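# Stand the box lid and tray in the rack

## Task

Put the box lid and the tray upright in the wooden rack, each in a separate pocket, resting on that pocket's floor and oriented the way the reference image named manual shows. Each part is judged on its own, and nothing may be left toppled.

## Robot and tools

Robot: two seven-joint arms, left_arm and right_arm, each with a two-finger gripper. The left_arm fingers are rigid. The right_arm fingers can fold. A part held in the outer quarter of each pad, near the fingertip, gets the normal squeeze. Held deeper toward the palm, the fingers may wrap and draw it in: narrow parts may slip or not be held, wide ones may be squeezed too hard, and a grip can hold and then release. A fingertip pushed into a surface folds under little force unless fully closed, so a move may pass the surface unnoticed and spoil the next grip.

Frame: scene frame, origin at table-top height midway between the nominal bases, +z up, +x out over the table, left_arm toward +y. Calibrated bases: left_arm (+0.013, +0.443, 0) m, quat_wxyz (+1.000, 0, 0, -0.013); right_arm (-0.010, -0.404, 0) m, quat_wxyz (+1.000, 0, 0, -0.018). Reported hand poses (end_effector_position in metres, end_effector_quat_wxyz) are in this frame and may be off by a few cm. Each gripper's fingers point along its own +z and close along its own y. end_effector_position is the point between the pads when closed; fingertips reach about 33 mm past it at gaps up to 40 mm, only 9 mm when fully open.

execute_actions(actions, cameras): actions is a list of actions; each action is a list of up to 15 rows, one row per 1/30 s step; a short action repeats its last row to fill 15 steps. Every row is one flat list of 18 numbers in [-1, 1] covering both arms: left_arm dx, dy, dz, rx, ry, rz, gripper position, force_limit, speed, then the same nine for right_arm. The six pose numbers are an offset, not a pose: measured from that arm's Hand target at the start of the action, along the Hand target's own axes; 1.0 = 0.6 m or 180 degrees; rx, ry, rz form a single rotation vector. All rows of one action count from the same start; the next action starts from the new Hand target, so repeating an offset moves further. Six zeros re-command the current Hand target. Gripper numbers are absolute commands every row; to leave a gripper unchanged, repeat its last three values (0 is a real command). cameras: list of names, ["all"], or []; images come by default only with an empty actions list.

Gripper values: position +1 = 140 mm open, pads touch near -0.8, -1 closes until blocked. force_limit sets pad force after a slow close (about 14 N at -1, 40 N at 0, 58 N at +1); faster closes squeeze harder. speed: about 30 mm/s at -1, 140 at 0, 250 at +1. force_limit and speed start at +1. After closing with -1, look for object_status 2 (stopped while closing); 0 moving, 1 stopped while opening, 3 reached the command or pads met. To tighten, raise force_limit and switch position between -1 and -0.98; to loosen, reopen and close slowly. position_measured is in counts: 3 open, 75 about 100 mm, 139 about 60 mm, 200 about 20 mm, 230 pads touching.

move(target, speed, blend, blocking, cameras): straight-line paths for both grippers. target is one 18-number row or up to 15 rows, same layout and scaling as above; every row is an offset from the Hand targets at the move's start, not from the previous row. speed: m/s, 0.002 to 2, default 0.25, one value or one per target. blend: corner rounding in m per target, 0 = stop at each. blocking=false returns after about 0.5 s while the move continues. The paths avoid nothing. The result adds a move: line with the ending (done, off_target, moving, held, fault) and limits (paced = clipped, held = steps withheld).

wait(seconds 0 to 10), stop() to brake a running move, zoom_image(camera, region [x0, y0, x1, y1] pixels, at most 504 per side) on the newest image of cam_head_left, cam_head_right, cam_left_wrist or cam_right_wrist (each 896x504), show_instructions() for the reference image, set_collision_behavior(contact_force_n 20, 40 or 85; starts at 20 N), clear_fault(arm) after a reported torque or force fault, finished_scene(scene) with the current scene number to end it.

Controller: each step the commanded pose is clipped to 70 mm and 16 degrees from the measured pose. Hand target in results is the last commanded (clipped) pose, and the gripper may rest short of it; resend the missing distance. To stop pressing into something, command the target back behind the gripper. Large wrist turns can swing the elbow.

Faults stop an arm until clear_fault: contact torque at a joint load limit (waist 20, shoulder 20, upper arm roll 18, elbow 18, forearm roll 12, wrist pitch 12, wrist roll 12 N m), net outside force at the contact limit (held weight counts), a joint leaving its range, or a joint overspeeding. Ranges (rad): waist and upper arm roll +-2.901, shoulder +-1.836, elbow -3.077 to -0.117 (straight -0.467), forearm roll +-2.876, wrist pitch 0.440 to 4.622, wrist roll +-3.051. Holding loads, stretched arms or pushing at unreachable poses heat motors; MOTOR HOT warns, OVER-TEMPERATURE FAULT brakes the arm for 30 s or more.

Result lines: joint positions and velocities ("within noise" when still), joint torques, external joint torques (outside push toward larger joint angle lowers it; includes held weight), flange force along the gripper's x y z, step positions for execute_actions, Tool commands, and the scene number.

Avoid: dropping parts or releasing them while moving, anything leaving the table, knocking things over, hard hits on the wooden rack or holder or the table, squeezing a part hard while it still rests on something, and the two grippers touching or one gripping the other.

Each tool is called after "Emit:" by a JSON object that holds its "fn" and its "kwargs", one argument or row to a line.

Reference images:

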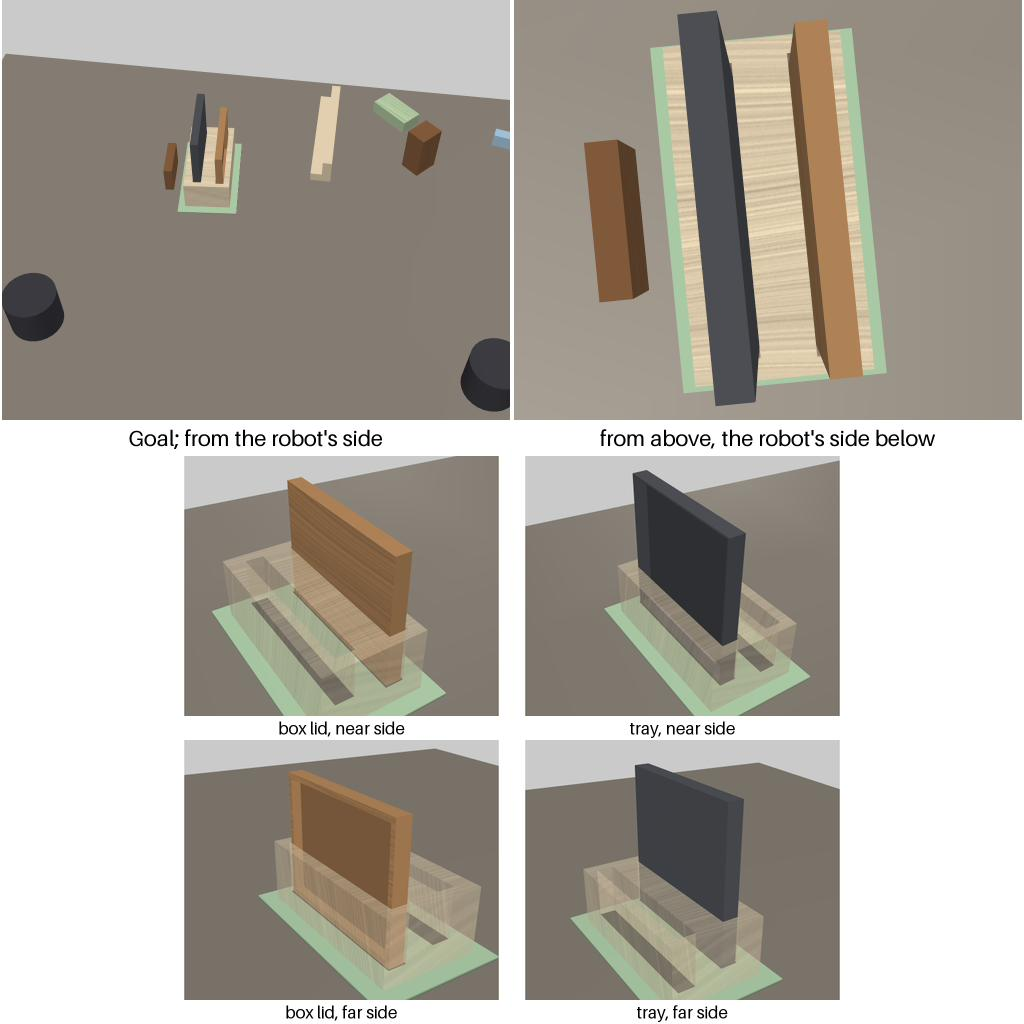

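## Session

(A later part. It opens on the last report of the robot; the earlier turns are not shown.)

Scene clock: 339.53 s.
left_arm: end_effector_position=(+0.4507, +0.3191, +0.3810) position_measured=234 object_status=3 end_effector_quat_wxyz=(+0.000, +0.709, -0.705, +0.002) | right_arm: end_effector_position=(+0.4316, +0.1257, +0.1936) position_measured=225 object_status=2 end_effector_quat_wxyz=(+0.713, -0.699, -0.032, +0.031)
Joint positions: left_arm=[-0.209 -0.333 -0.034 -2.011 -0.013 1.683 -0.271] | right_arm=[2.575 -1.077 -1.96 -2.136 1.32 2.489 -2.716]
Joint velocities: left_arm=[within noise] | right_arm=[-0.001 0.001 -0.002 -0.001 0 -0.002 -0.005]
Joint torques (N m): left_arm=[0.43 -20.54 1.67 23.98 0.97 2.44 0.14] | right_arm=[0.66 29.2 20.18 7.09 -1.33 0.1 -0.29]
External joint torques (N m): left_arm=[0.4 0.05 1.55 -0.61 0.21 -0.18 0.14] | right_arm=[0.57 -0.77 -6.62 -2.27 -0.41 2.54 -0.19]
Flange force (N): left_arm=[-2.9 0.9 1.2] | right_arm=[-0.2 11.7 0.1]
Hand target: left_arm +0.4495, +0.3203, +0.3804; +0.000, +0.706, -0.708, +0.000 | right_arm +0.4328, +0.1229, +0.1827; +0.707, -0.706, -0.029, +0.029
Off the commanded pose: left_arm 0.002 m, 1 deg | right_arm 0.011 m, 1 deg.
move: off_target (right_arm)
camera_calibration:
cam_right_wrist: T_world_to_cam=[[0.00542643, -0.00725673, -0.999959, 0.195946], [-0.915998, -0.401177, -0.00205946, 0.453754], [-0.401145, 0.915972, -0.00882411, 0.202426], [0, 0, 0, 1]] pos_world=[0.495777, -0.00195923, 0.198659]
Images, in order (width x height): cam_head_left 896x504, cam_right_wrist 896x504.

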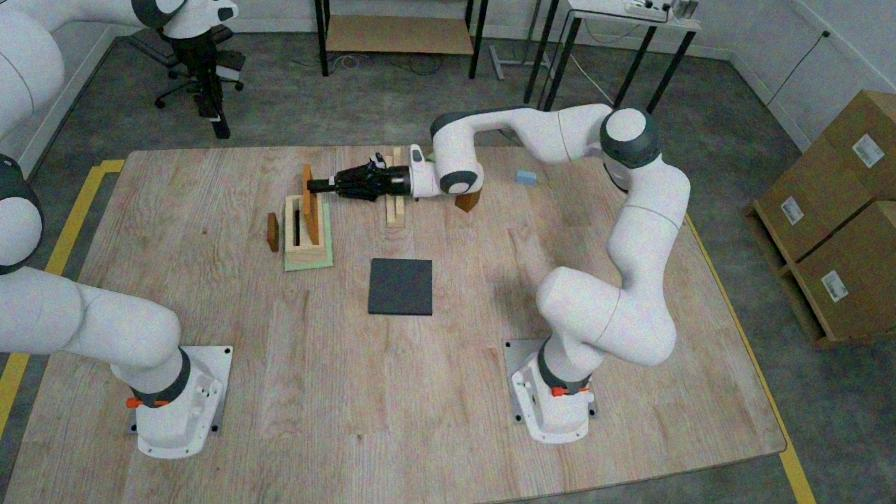

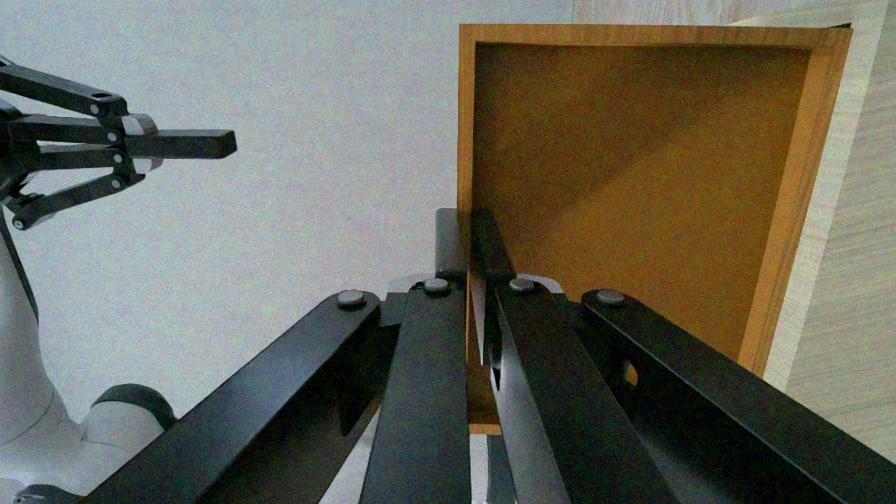

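Emit:
{"fn": "move", "kwargs": {
  "target": [
    [0,0,0,0,0,0,-1,-1,0.5,0.0017,-0.0235,0.0020,0,0,0,-1,0,-1],
    [0,0,0,0,0,0,-1,-1,0.5,0.0017,0.0,0.0020,0,0,0,-1,0,-1]
  ],
  "speed": [0.05,0.04],
  "cameras": ["cam_right_wrist","cam_head_left"]
}}

Emit:
{"fn": "zoom_image", "kwargs": {
  "camera": "cam_right_wrist",
  "region": [730, 0, 896, 400]
}}

Emit:
{"fn": "zoom_image", "kwargs": {
  "camera": "cam_head_left",
  "region": [300, 220, 330, 260]
}}

Scene clock: 348.97 s.
left_arm: end_effector_position=(+0.4507, +0.3191, +0.3810) position_measured=234 object_status=3 end_effector_quat_wxyz=(+0.000, +0.709, -0.705, +0.002) | right_arm: end_effector_position=(+0.4315, +0.1271, +0.1922) position_measured=225 object_status=2 end_effector_quat_wxyz=(+0.713, -0.700, -0.035, +0.029)
Joint positions: left_arm=[-0.209 -0.333 -0.034 -2.011 -0.013 1.683 -0.271] | right_arm=[2.586 -1.068 -1.97 -2.132 1.329 2.482 -2.726]
Joint velocities: left_arm=[within noise] | right_arm=[0 0.001 -0.003 -0.001 0 -0.002 -0.006]
Joint torques (N m): left_arm=[0.48 -20.44 1.59 24.01 0.95 2.45 0.14] | right_arm=[0.19 29.3 20.19 8.09 -0.78 -0.25 0.16]
External joint torques (N m): left_arm=[0.56 0.19 1.61 -0.63 0.2 -0.18 0.14] | right_arm=[0.13 -0.78 -6.29 -1.44 0.11 2.17 0.26]
Flange force (N): left_arm=[-3.0 0.5 1.2] | right_arm=[1.7 10.5 0.3]
Hand target: left_arm +0.4495, +0.3203, +0.3804; +0.000, +0.706, -0.708, +0.000 | right_arm +0.4337, +0.1242, +0.1827; +0.707, -0.706, -0.029, +0.029
Off the commanded pose: left_arm 0.002 m, 1 deg | right_arm 0.010 m, 1 deg.
move: off_target (right_arm)
camera_calibration:
cam_right_wrist: T_world_to_cam=[[0.0136041, -0.0090274, -0.999867, 0.191171], [-0.915516, -0.402184, -0.00882531, 0.455421], [-0.402051, 0.915514, -0.0137361, 0.202566], [0, 0, 0, 1]] pos_world=[0.495786, -0.000562887, 0.197947]
Images, in order (width x height): cam_head_left 896x504, cam_right_wrist 896x504.

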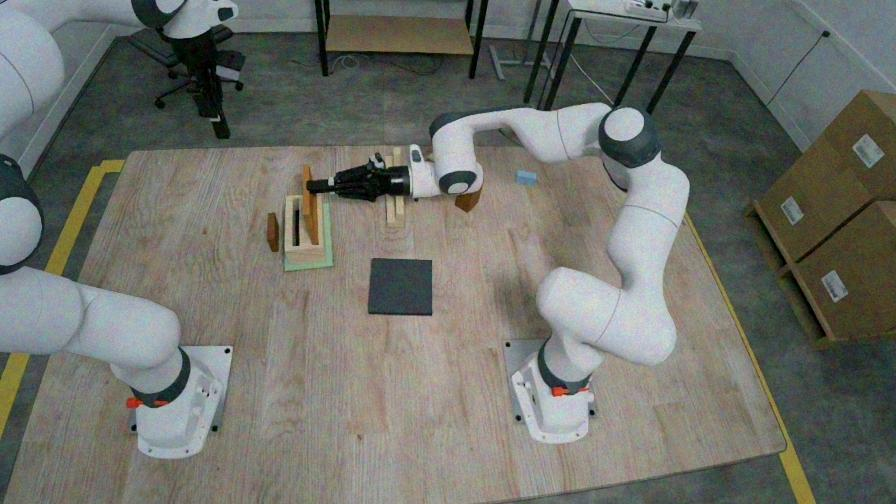

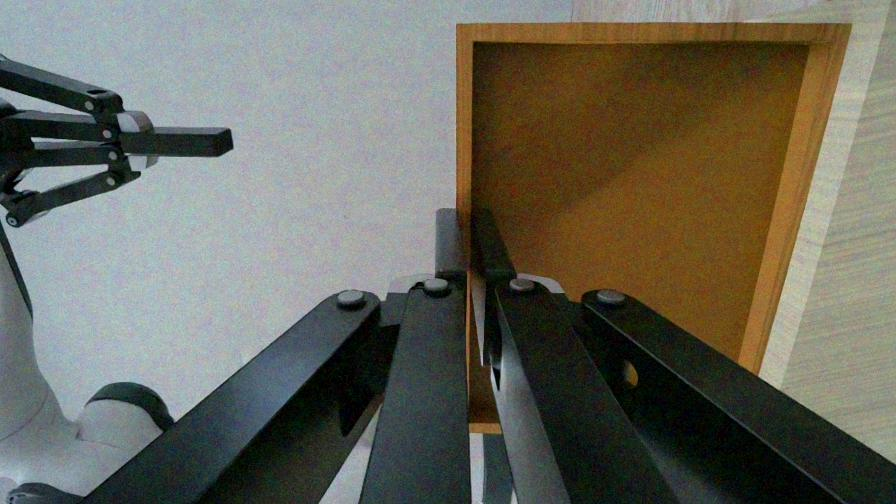

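Scaled by 1.260 from the camera's 896x504 image, which has a finer 1280x720 frame.

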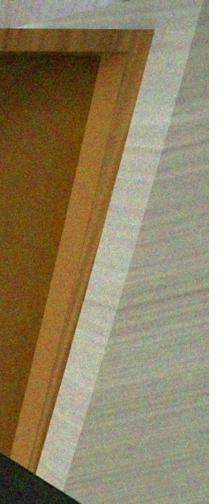

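Scaled by 12.600 from the camera's 896x504 image, which has a finer 1280x720 frame.

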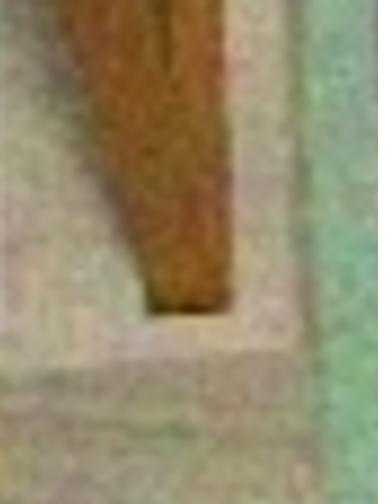

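Emit:
{"fn": "move", "kwargs": {
  "target": [
    [0,0,0,0,0,0,-1,-1,0.5,0.0005,-0.0215,0.0035,0,0,0,-1,0,-1],
    [0,0,0,0,0,0,-1,-1,0.5,0.0005,0.0,0.0035,0,0,0,-1,0,-1]
  ],
  "speed": [0.05,0.04],
  "cameras": ["cam_right_wrist","cam_head_left"]
}}

Emit:
{"fn": "zoom_image", "kwargs": {
  "camera": "cam_right_wrist",
  "region": [730, 0, 896, 400]
}}

Emit:
{"fn": "zoom_image", "kwargs": {
  "camera": "cam_head_left",
  "region": [300, 180, 345, 260]
}}

Scene clock: 362.47 s.
left_arm: end_effector_position=(+0.4507, +0.3191, +0.3810) position_measured=234 object_status=3 end_effector_quat_wxyz=(+0.000, +0.709, -0.705, +0.002) | right_arm: end_effector_position=(+0.4317, +0.1292, +0.1921) position_measured=225 object_status=2 end_effector_quat_wxyz=(+0.712, -0.700, -0.036, +0.028)
Joint positions: left_arm=[-0.209 -0.333 -0.034 -2.011 -0.013 1.683 -0.271] | right_arm=[2.599 -1.056 -1.979 -2.127 1.344 2.471 -2.731]
Joint velocities: left_arm=[within noise] | right_arm=[0 -0.001 0 0.001 0.002 -0.002 -0.008]
Joint torques (N m): left_arm=[0.47 -20.49 1.64 23.94 0.94 2.45 0.16] | right_arm=[0.2 29.42 19.67 8.34 -0.76 -0.16 0.15]
External joint torques (N m): left_arm=[0.53 0.1 1.64 -0.64 0.2 -0.17 0.16] | right_arm=[0.26 -0.91 -6.53 -1.53 0.1 2.27 0.25]
Flange force (N): left_arm=[-3.2 0.8 1.3] | right_arm=[2.0 11.2 0.7]
Hand target: left_arm +0.4495, +0.3203, +0.3804; +0.000, +0.706, -0.708, +0.000 | right_arm +0.4338, +0.1263, +0.1827; +0.707, -0.706, -0.029, +0.029
Off the commanded pose: left_arm 0.002 m, 1 deg | right_arm 0.010 m, 1 deg.
move: off_target (right_arm)
camera_calibration:
cam_right_wrist: T_world_to_cam=[[0.0139931, -0.00939967, -0.999858, 0.190993], [-0.915512, -0.402188, -0.00903171, 0.456396], [-0.402046, 0.915509, -0.0142334, 0.20078], [0, 0, 0, 1]] pos_world=[0.495887, 0.00153665, 0.197946]
Images, in order (width x height): cam_head_left 896x504, cam_right_wrist 896x504.

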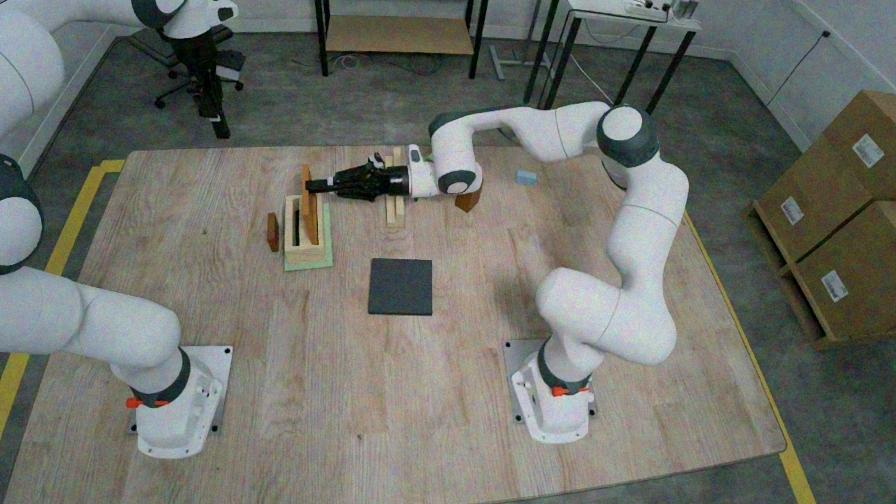

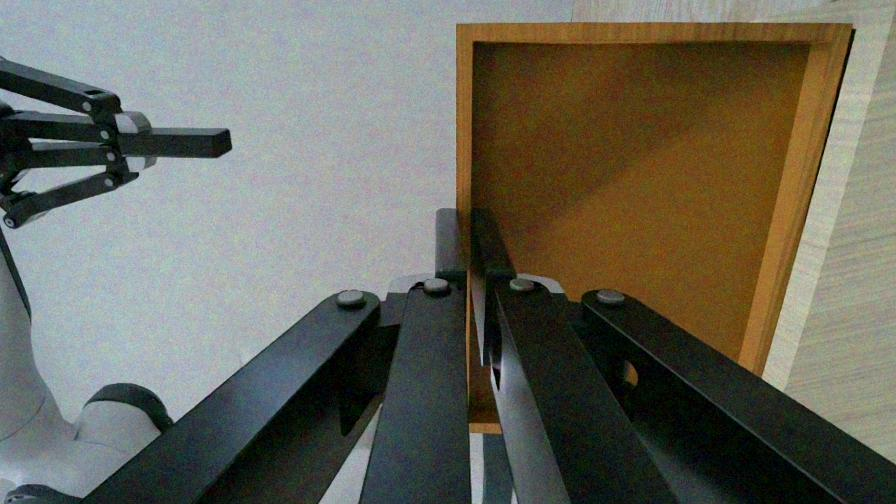

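Scaled by 1.260 from the camera's 896x504 image, which has a finer 1280x720 frame.

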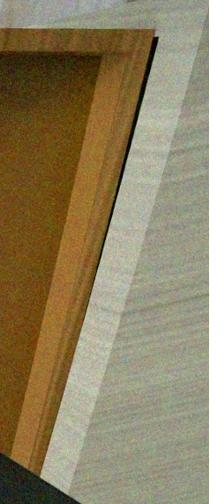

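Scaled by 6.300 from the camera's 896x504 image, which has a finer 1280x720 frame.

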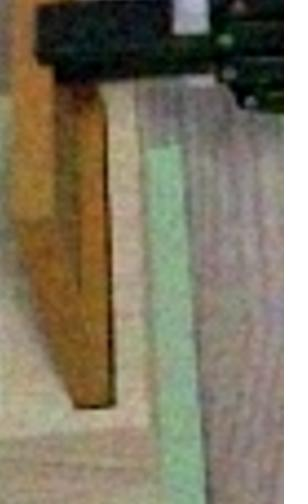

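Emit:
{"fn": "move", "kwargs": {
  "target": [
    [0,0,0,0,0,0,-1,-1,0.5,0.0,-0.008,0.0,0,0.002,0,-1,0,-1],
    [0,0,0,0,0,0,-1,-1,0.5,-0.007,-0.008,0.0,0,0.004,0,-1,0,-1],
    [0,0,0,0,0,0,-1,-1,0.5,-0.007,0.004,0.0,0,0.004,0,-1,0,-1]
  ],
  "speed": [0.03,0.01,0.03],
  "blend": [0.001,0.001,0],
  "cameras": ["cam_right_wrist","cam_head_left"]
}}

Emit:
{"fn": "zoom_image", "kwargs": {
  "camera": "cam_right_wrist",
  "region": [730, 0, 896, 400]
}}

Emit:
{"fn": "zoom_image", "kwargs": {
  "camera": "cam_head_left",
  "region": [300, 180, 345, 260]
}}

Scene clock: 371.60 s.
left_arm: end_effector_position=(+0.4507, +0.3191, +0.3810) position_measured=234 object_status=3 end_effector_quat_wxyz=(+0.000, +0.709, -0.705, +0.002) | right_arm: end_effector_position=(+0.4284, +0.1287, +0.1907) position_measured=225 object_status=2 end_effector_quat_wxyz=(+0.713, -0.700, -0.033, +0.022)
Joint positions: left_arm=[-0.209 -0.333 -0.034 -2.011 -0.013 1.683 -0.271] | right_arm=[2.596 -1.048 -1.981 -2.142 1.382 2.472 -2.771]
Joint velocities: left_arm=[within noise] | right_arm=[-0.001 0.001 -0.001 0 0.001 0 -0.006]
Joint torques (N m): left_arm=[0.52 -20.41 1.56 23.96 0.95 2.46 0.18] | right_arm=[0.64 28.8 19.28 7.41 -0.38 -0.05 0.31]
External joint torques (N m): left_arm=[0.42 0.27 1.37 -0.67 0.18 -0.16 0.18] | right_arm=[0.73 -1.13 -6.62 -2.43 0.48 2.41 0.41]
Flange force (N): left_arm=[-2.7 0.5 1.4] | right_arm=[-0.2 11.3 1.1]
Hand target: left_arm +0.4495, +0.3203, +0.3804; +0.000, +0.706, -0.708, +0.000 | right_arm +0.4296, +0.1260, +0.1803; +0.707, -0.707, -0.025, +0.025
Off the commanded pose: left_arm 0.002 m, 1 deg | right_arm 0.011 m, 2 deg.
move: off_target (right_arm)
camera_calibration:
cam_right_wrist: T_world_to_cam=[[0.0200546, -0.00772897, -0.999769, 0.186849], [-0.920375, -0.390733, -0.0154413, 0.455045], [-0.390523, 0.920472, -0.0149495, 0.194455], [0, 0, 0, 1]] pos_world=[0.491004, 0.000255262, 0.19674]
Images, in order (width x height): cam_head_left 896x504, cam_right_wrist 896x504.

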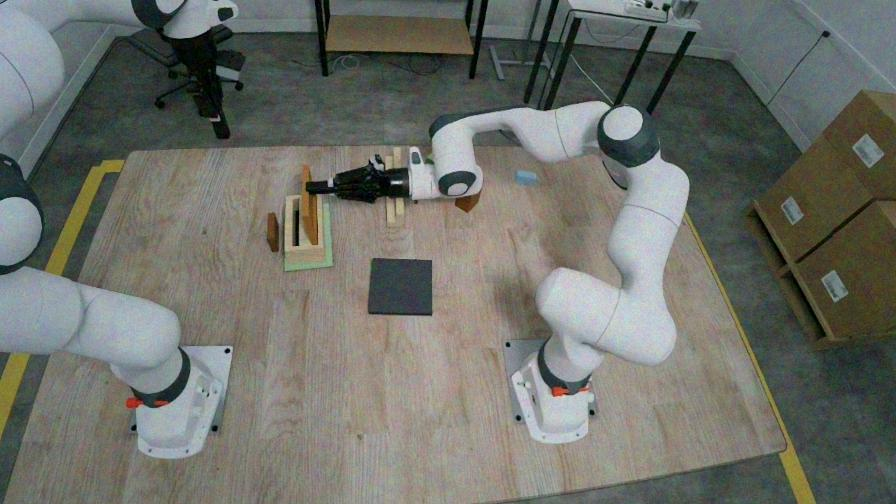

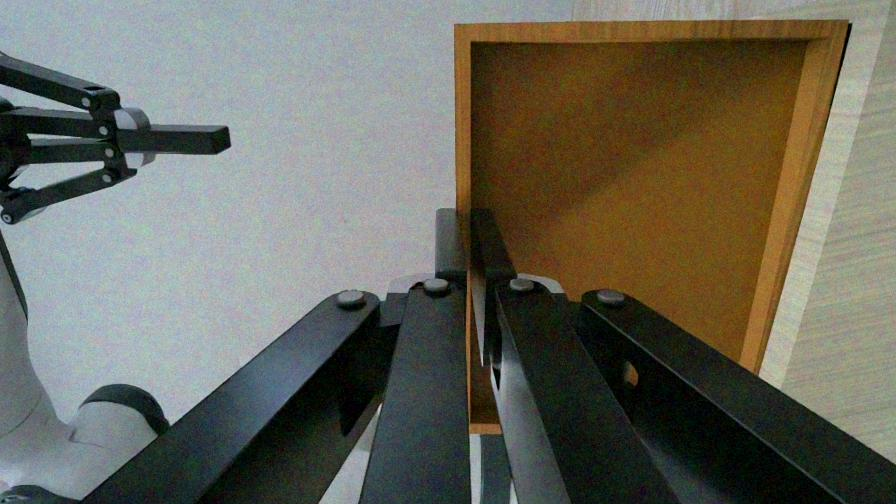

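Scaled by 1.260 from the camera's 896x504 image, which has a finer 1280x720 frame.

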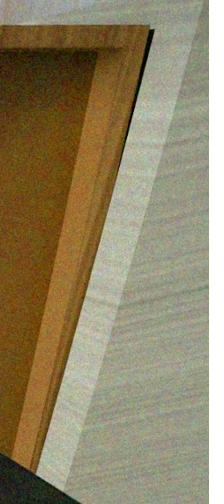

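Scaled by 6.300 from the camera's 896x504 image, which has a finer 1280x720 frame.

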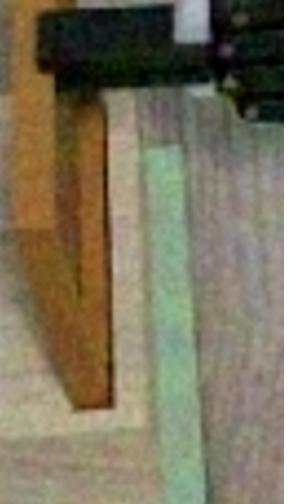

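Emit:
{"fn": "move", "kwargs": {
  "target": [
    [0,0,0,0,0,0,-1,-1,0.5,-0.0015,-0.004,-0.002,0,0.005,0,-1,0,-1],
    [0,0,0,0,0,0,-1,-1,0.5,-0.002,0.004,-0.0035,0,0.009,0,-1,0,-1]
  ],
  "speed": [0.02,0.01],
  "blend": [0.001,0],
  "cameras": ["cam_right_wrist","cam_head_left"]
}}

Emit:
{"fn": "zoom_image", "kwargs": {
  "camera": "cam_right_wrist",
  "region": [730, 0, 896, 400]
}}

Emit:
{"fn": "zoom_image", "kwargs": {
  "camera": "cam_head_left",
  "region": [300, 180, 345, 260]
}}

Scene clock: 378.77 s.
left_arm: end_effector_position=(+0.4507, +0.3191, +0.3810) position_measured=234 object_status=3 end_effector_quat_wxyz=(+0.000, +0.709, -0.705, +0.002) | right_arm: end_effector_position=(+0.4273, +0.1277, +0.1905) position_measured=225 object_status=2 end_effector_quat_wxyz=(+0.716, -0.698, -0.024, +0.012)
Joint positions: left_arm=[-0.209 -0.333 -0.034 -2.011 -0.013 1.683 -0.271] | right_arm=[2.592 -1.038 -1.982 -2.161 1.447 2.47 -2.826]
Joint velocities: left_arm=[within noise] | right_arm=[0.002 0 0 -0.001 0.002 -0.001 -0.007]
Joint torques (N m): left_arm=[0.44 -20.45 1.59 24.01 0.95 2.45 0.15] | right_arm=[0.12 29.05 18.38 7.06 -0.28 0.45 0.21]
External joint torques (N m): left_arm=[0.47 0.23 1.55 -0.69 0.21 -0.19 0.15] | right_arm=[0.22 -0.45 -7.2 -2.76 0.57 2.98 0.32]
Flange force (N): left_arm=[-2.9 0.6 1.4] | right_arm=[-1.9 10.4 -0.6]
Hand target: left_arm +0.4495, +0.3203, +0.3804; +0.000, +0.706, -0.708, +0.000 | right_arm +0.4286, +0.1238, +0.1779; +0.707, -0.707, -0.015, +0.015
Off the commanded pose: left_arm 0.002 m, 1 deg | right_arm 0.013 m, 2 deg.
move: off_target (right_arm)
camera_calibration:
cam_right_wrist: T_world_to_cam=[[0.0192197, -0.00172206, -0.999814, 0.186156], [-0.930686, -0.365411, -0.0172615, 0.45517], [-0.365313, 0.930845, -0.0086258, 0.181712], [0, 0, 0, 1]] pos_world=[0.486424, -0.00250147, 0.195545]
Images, in order (width x height): cam_head_left 896x504, cam_right_wrist 896x504.

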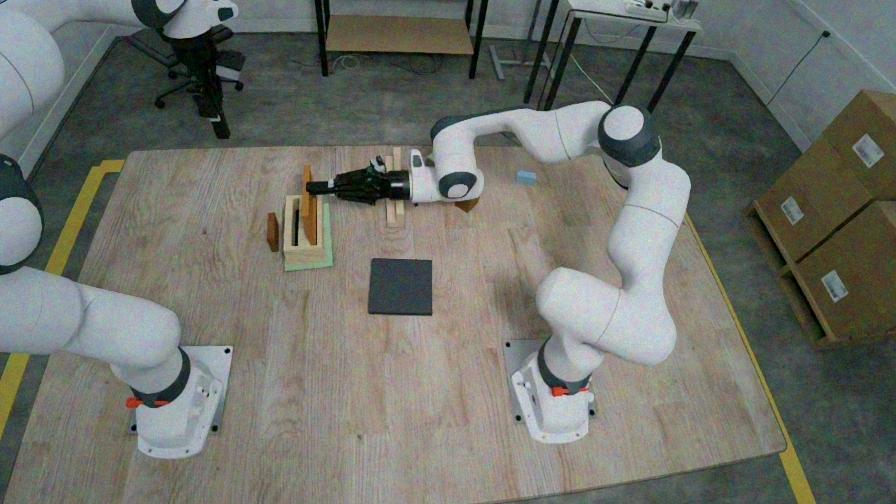

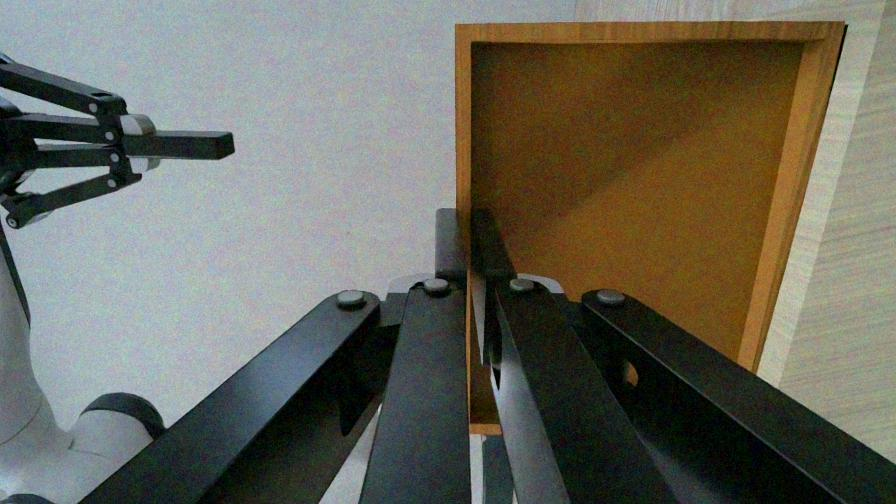

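Scaled by 1.260 from the camera's 896x504 image, which has a finer 1280x720 frame.

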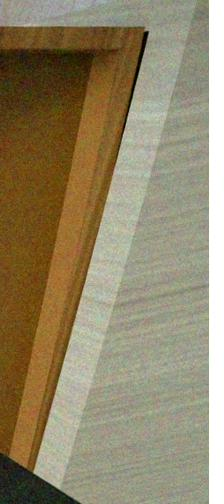

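Scaled by 6.300 from the camera's 896x504 image, which has a finer 1280x720 frame.

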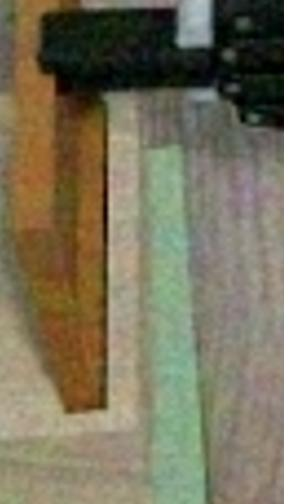

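Emit:
{"fn": "zoom_image", "kwargs": {
  "camera": "cam_head_left",
  "region": [270, 180, 350, 280]
}}

Emit:
{"fn": "zoom_image", "kwargs": {
  "camera": "cam_head_right",
  "region": [270, 180, 350, 280]
}}

Scaled by 5.040 from the camera's 896x504 image, which has a finer 1280x720 frame.

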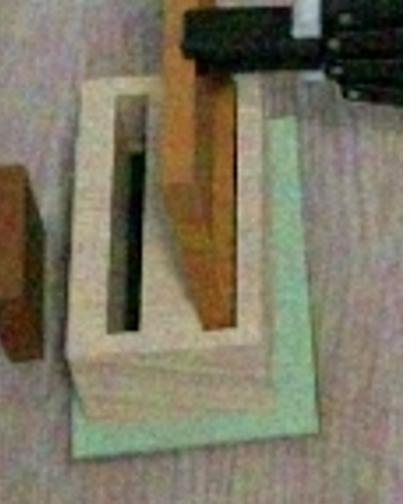

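This scene's latest camera images include none from cam_head_right. They are from: cam_head_left, cam_right_wrist. cam_head_right's image comes with the result of a call that names it in "cameras".

Emit:
{"fn": "zoom_image", "kwargs": {
  "camera": "cam_right_wrist",
  "region": [770, 0, 896, 110]
}}

Emit:
{"fn": "zoom_image", "kwargs": {
  "camera": "cam_head_left",
  "region": [298, 188, 328, 250]
}}

Scaled by 4.000 from the camera's 896x504 image, which has a finer 1280x720 frame.

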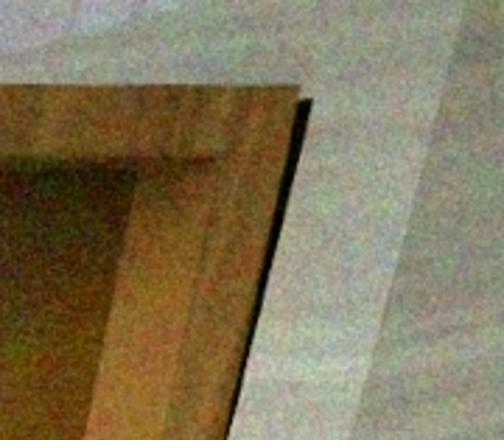

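Scaled by 8.129 from the camera's 896x504 image, which has a finer 1280x720 frame.

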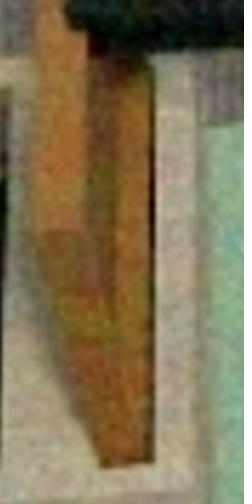

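Emit:
{"fn": "move", "kwargs": {
  "target": [
    [0,0,0,0,0,0,-1,-1,0.5,-0.006,-0.003,0.0,0,0,0,-1,0,-1],
    [0,0,0,0,0,0,-1,-1,0.5,-0.006,0.005,0.0,0,-0.002,0,-1,0,-1]
  ],
  "speed": [0.015,0.03],
  "cameras": ["cam_right_wrist","cam_head_left"]
}}

Emit:
{"fn": "zoom_image", "kwargs": {
  "camera": "cam_right_wrist",
  "region": [740, 0, 896, 200]
}}

Emit:
{"fn": "zoom_image", "kwargs": {
  "camera": "cam_head_left",
  "region": [270, 180, 350, 280]
}}

Scene clock: 409.67 s.
left_arm: end_effector_position=(+0.4507, +0.3191, +0.3810) position_measured=234 object_status=3 end_effector_quat_wxyz=(+0.000, +0.709, -0.705, +0.002) | right_arm: end_effector_position=(+0.4238, +0.1276, +0.1879) position_measured=225 object_status=2 end_effector_quat_wxyz=(+0.716, -0.697, -0.027, +0.012)
Joint positions: left_arm=[-0.209 -0.333 -0.034 -2.011 -0.013 1.683 -0.271] | right_arm=[2.604 -1.02 -2 -2.165 1.461 2.447 -2.839]
Joint velocities: left_arm=[within noise] | right_arm=[0.001 0.001 -0.003 0 0 -0.003 -0.001]
Joint torques (N m): left_arm=[0.41 -20.45 1.66 23.99 0.94 2.45 0.15] | right_arm=[0.56 28.96 17.86 7.07 -0.57 0.58 0.49]
External joint torques (N m): left_arm=[0.33 0.04 1.5 -0.56 0.18 -0.17 0.15] | right_arm=[0.52 -0.79 -7.41 -3.03 0.25 3.13 0.59]
Flange force (N): left_arm=[-2.8 0.8 1.1] | right_arm=[-0.6 11.5 -0.4]
Hand target: left_arm +0.4495, +0.3203, +0.3804; +0.000, +0.706, -0.708, +0.000 | right_arm +0.4250, +0.1237, +0.1749; +0.707, -0.707, -0.017, +0.017
Off the commanded pose: left_arm 0.002 m, 1 deg | right_arm 0.014 m, 2 deg.
move: off_target (right_arm)
camera_calibration:
cam_right_wrist: T_world_to_cam=[[0.0230019, -0.000301897, -0.999735, 0.18187], [-0.9291, -0.369218, -0.0212652, 0.452404], [-0.369114, 0.929343, -0.00877321, 0.182275], [0, 0, 0, 1]] pos_world=[0.483426, -0.00230505, 0.193042]
Images, in order (width x height): cam_head_left 896x504, cam_right_wrist 896x504.

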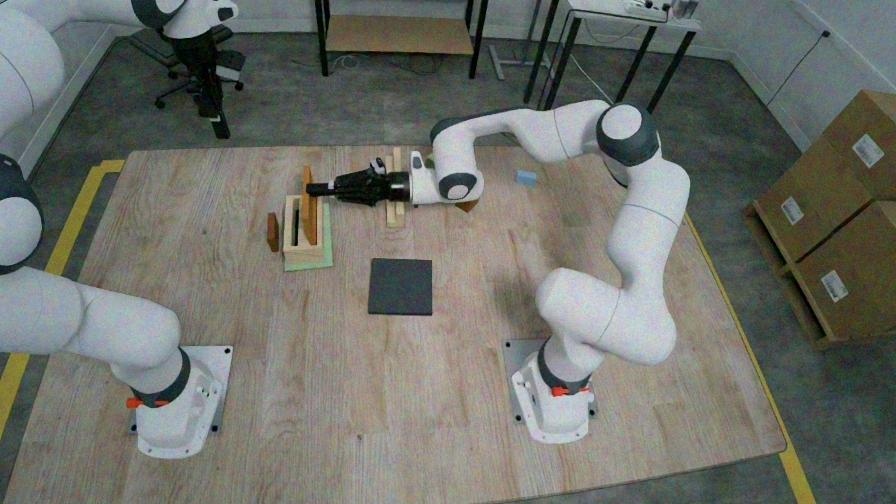

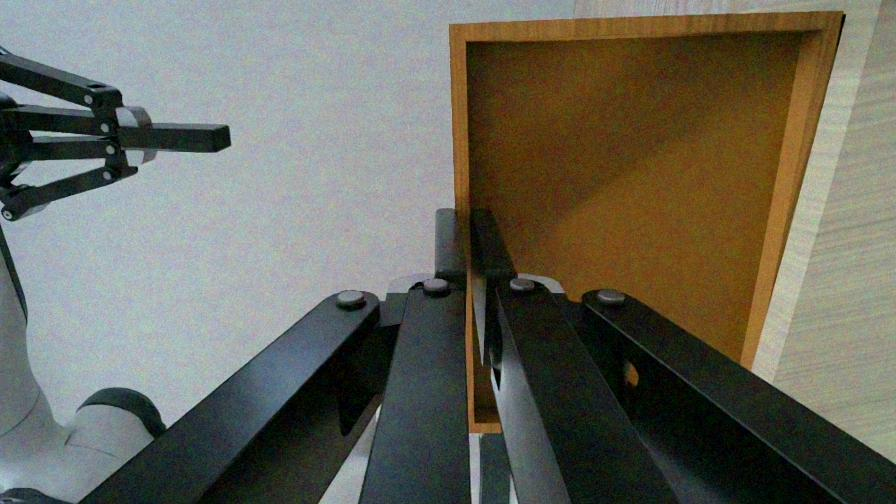

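Scaled by 2.520 from the camera's 896x504 image, which has a finer 1280x720 frame.

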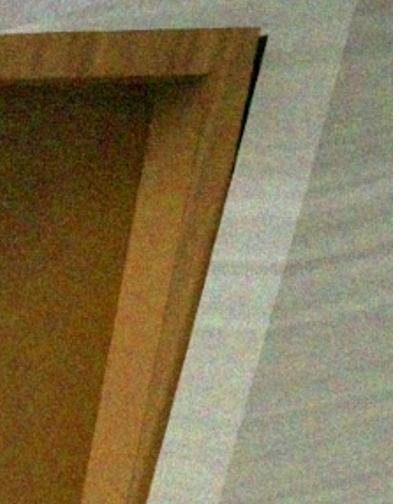

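Scaled by 5.040 from the camera's 896x504 image, which has a finer 1280x720 frame.

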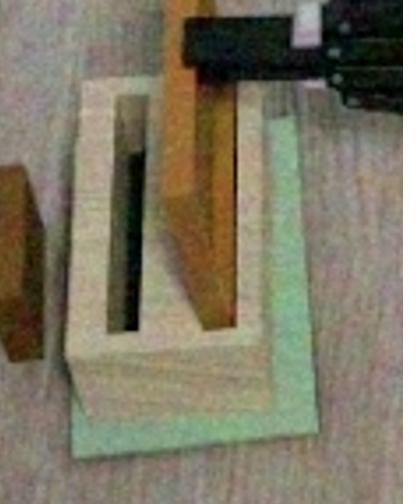

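Emit:
{"fn": "move", "kwargs": {
  "target": [0,0,0,0,0,0,-1,-1,0.5,0,0,0.001,0,-0.011,0,-1,0,-1],
  "speed": 0.01,
  "cameras": ["cam_right_wrist","cam_head_left"]
}}

Emit:
{"fn": "zoom_image", "kwargs": {
  "camera": "cam_right_wrist",
  "region": [740, 0, 896, 200]
}}

Emit:
{"fn": "zoom_image", "kwargs": {
  "camera": "cam_head_left",
  "region": [270, 180, 350, 280]
}}

Scene clock: 418.63 s.
left_arm: end_effector_position=(+0.4507, +0.3191, +0.3810) position_measured=234 object_status=3 end_effector_quat_wxyz=(+0.000, +0.709, -0.705, +0.002) | right_arm: end_effector_position=(+0.4237, +0.1279, +0.1866) position_measured=225 object_status=2 end_effector_quat_wxyz=(+0.715, -0.698, -0.043, +0.020)
Joint positions: left_arm=[-0.209 -0.333 -0.034 -2.011 -0.013 1.683 -0.271] | right_arm=[2.656 -0.958 -2.064 -2.14 1.449 2.366 -2.805]
Joint velocities: left_arm=[within noise] | right_arm=[0.001 0.002 -0.001 0 0 -0.002 0.004]
Joint torques (N m): left_arm=[0.38 -20.44 1.61 23.92 0.94 2.44 0.21] | right_arm=[0.46 29.8 16.54 8.3 -0.7 0.33 1.06]
External joint torques (N m): left_arm=[0.37 0.17 1.51 -0.72 0.19 -0.19 0.21] | right_arm=[0.54 -1.14 -7.12 -3.15 -0.03 2.82 1.16]
Flange force (N): left_arm=[-3.0 0.9 1.5] | right_arm=[1.3 10.8 -1.1]
Hand target: left_arm +0.4495, +0.3203, +0.3804; +0.000, +0.706, -0.708, +0.000 | right_arm +0.4250, +0.1243, +0.1749; +0.707, -0.706, -0.029, +0.029
Off the commanded pose: left_arm 0.002 m, 1 deg | right_arm 0.012 m, 2 deg.
move: off_target (right_arm)
camera_calibration:
cam_right_wrist: T_world_to_cam=[[0.0349321, -0.00113871, -0.999389, 0.175574], [-0.915701, -0.400619, -0.0315505, 0.45265], [-0.400338, 0.916244, -0.0150372, 0.197972], [0, 0, 0, 1]] pos_world=[0.487614, 0.00014913, 0.192725]
Images, in order (width x height): cam_head_left 896x504, cam_right_wrist 896x504.

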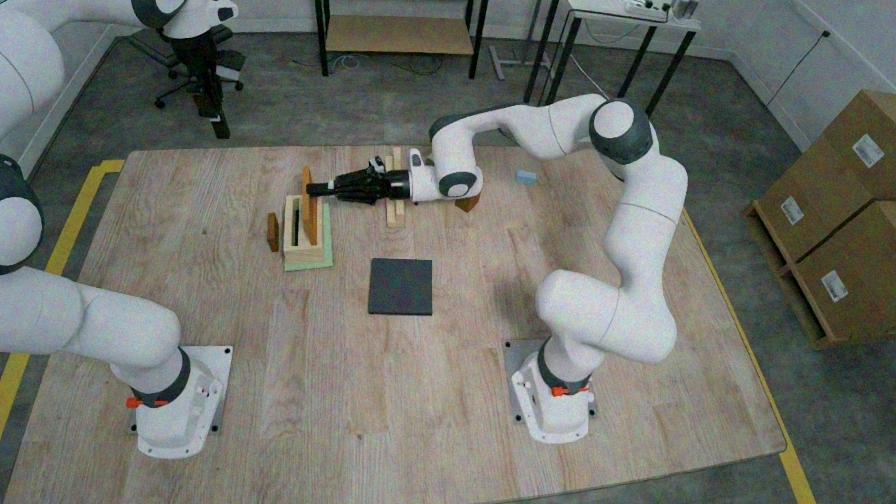

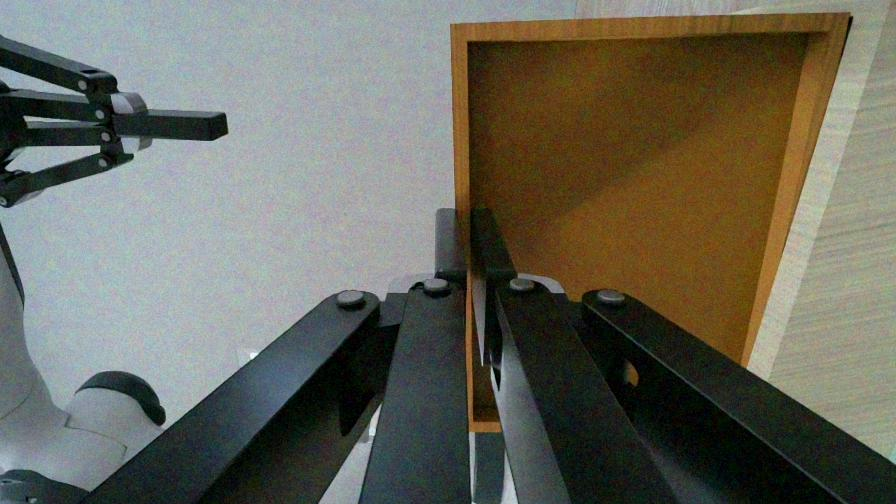

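Scaled by 2.520 from the camera's 896x504 image, which has a finer 1280x720 frame.

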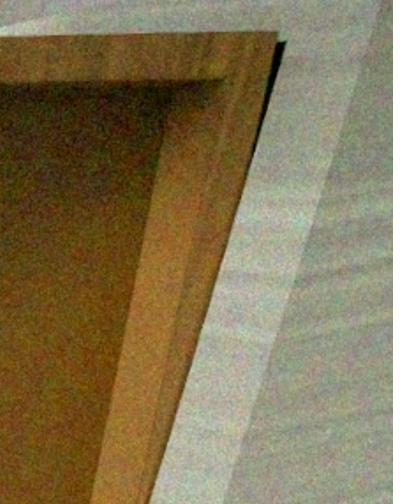

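Scaled by 5.040 from the camera's 896x504 image, which has a finer 1280x720 frame.

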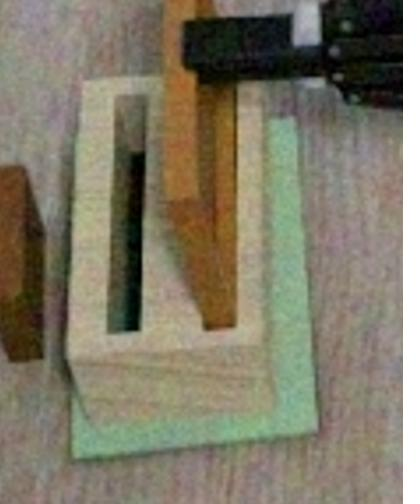

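Emit:
{"fn": "move", "kwargs": {
  "target": [0,0,0,0,0,0,-1,-1,0.5,0,-0.048,0,0,0,0,-1,0,-1],
  "speed": 0.08,
  "cameras": ["cam_right_wrist","cam_head_left","cam_head_right"]
}}

Emit:
{"fn": "zoom_image", "kwargs": {
  "camera": "cam_right_wrist",
  "region": [700, 0, 896, 400]
}}

Emit:
{"fn": "zoom_image", "kwargs": {
  "camera": "cam_head_left",
  "region": [270, 180, 350, 280]
}}

Emit:
{"fn": "zoom_image", "kwargs": {
  "camera": "cam_head_right",
  "region": [270, 180, 350, 280]
}}

Scene clock: 433.77 s.
left_arm: end_effector_position=(+0.4507, +0.3191, +0.3810) position_measured=234 object_status=3 end_effector_quat_wxyz=(+0.000, +0.709, -0.705, +0.002) | right_arm: end_effector_position=(+0.4245, +0.1243, +0.2029) position_measured=225 object_status=2 end_effector_quat_wxyz=(+0.707, -0.706, -0.032, +0.027)
Joint positions: left_arm=[-0.209 -0.333 -0.034 -2.011 -0.013 1.683 -0.271] | right_arm=[2.63 -0.895 -2.032 -2.166 1.472 2.374 -2.748]
Joint velocities: left_arm=[within noise] | right_arm=[0 0 0.001 0 0.001 0.001 0.006]
Joint torques (N m): left_arm=[0.41 -20.42 1.59 24.06 0.96 2.44 0.22] | right_arm=[-0.97 30.3 22.64 11.77 -0.27 -2.48 0.21]
External joint torques (N m): left_arm=[0.32 0.14 1.4 -0.51 0.2 -0.18 0.22] | right_arm=[-0.89 0.79 -0.07 -0.87 0.39 -0.08 0.31]
Flange force (N): left_arm=[-2.7 0.4 1.0] | right_arm=[-4.3 -4.0 -4.2]
Hand target: left_arm +0.4495, +0.3203, +0.3804; +0.000, +0.706, -0.708, +0.000 | right_arm +0.4250, +0.1242, +0.2037; +0.707, -0.706, -0.029, +0.029
Off the commanded pose: left_arm 0.002 m, 1 deg | right_arm 0.001 m, 0 deg.
move: done
camera_calibration:
cam_right_wrist: T_world_to_cam=[[0.0119408, -0.0256035, -0.999601, 0.204735], [-0.918067, -0.396423, -0.000812968, 0.446669], [-0.396244, 0.917711, -0.0282393, 0.202555], [0, 0, 0, 1]] pos_world=[0.487889, -0.00357528, 0.210737]
Images, in order (width x height): cam_head_left 896x504, cam_head_right 896x504, cam_right_wrist 896x504.

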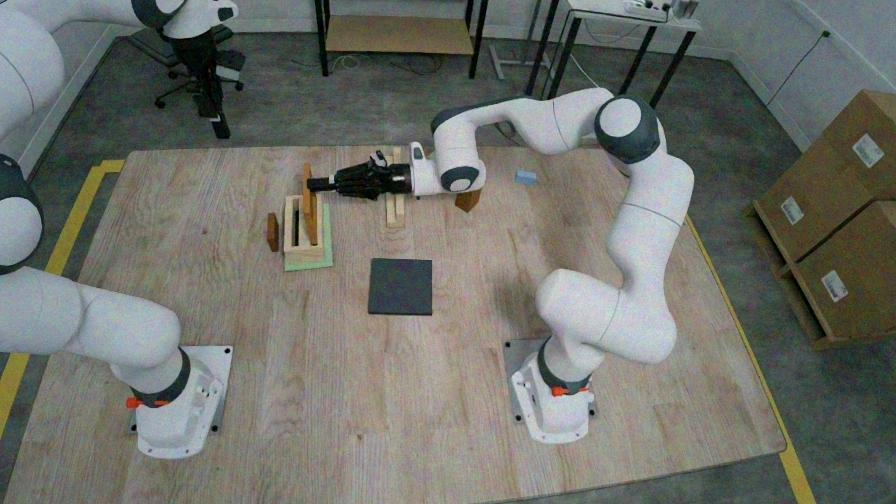

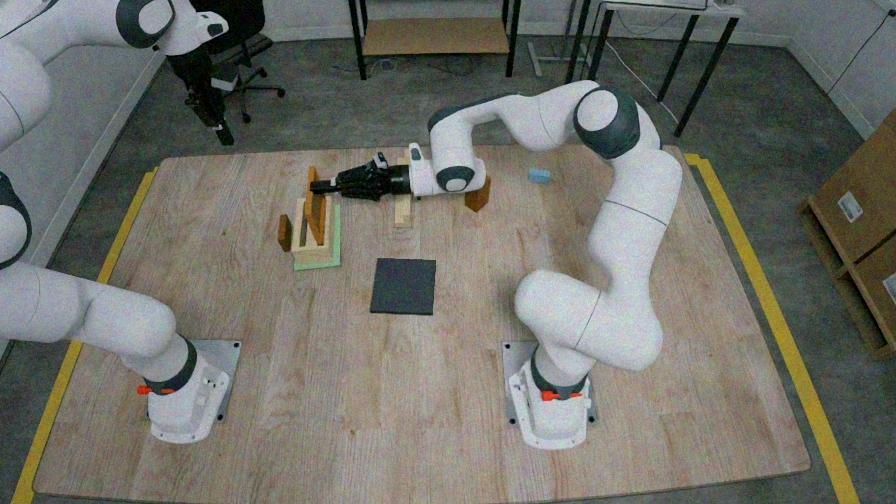

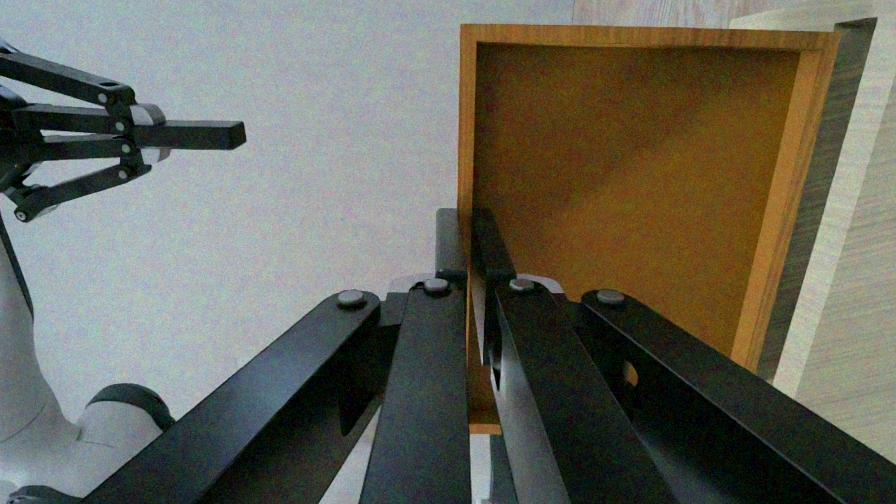

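Scaled by 1.260 from the camera's 896x504 image, which has a finer 1280x720 frame.

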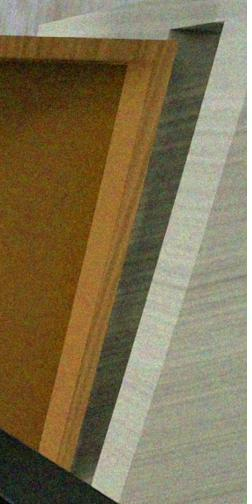

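Scaled by 5.040 from the camera's 896x504 image, which has a finer 1280x720 frame.

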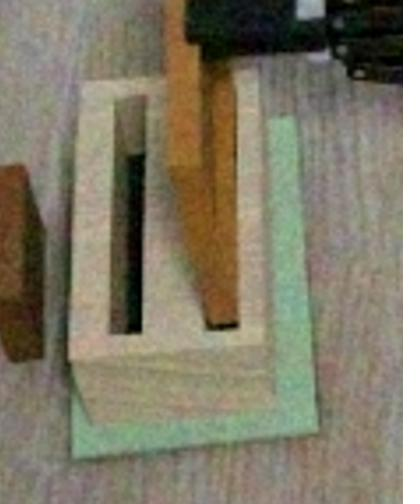

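Scaled by 5.040 from the camera's 896x504 image, which has a finer 1280x720 frame.

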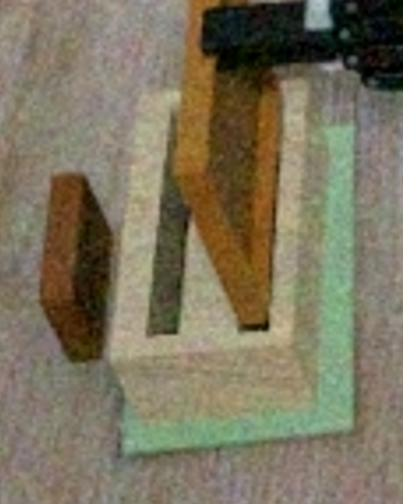

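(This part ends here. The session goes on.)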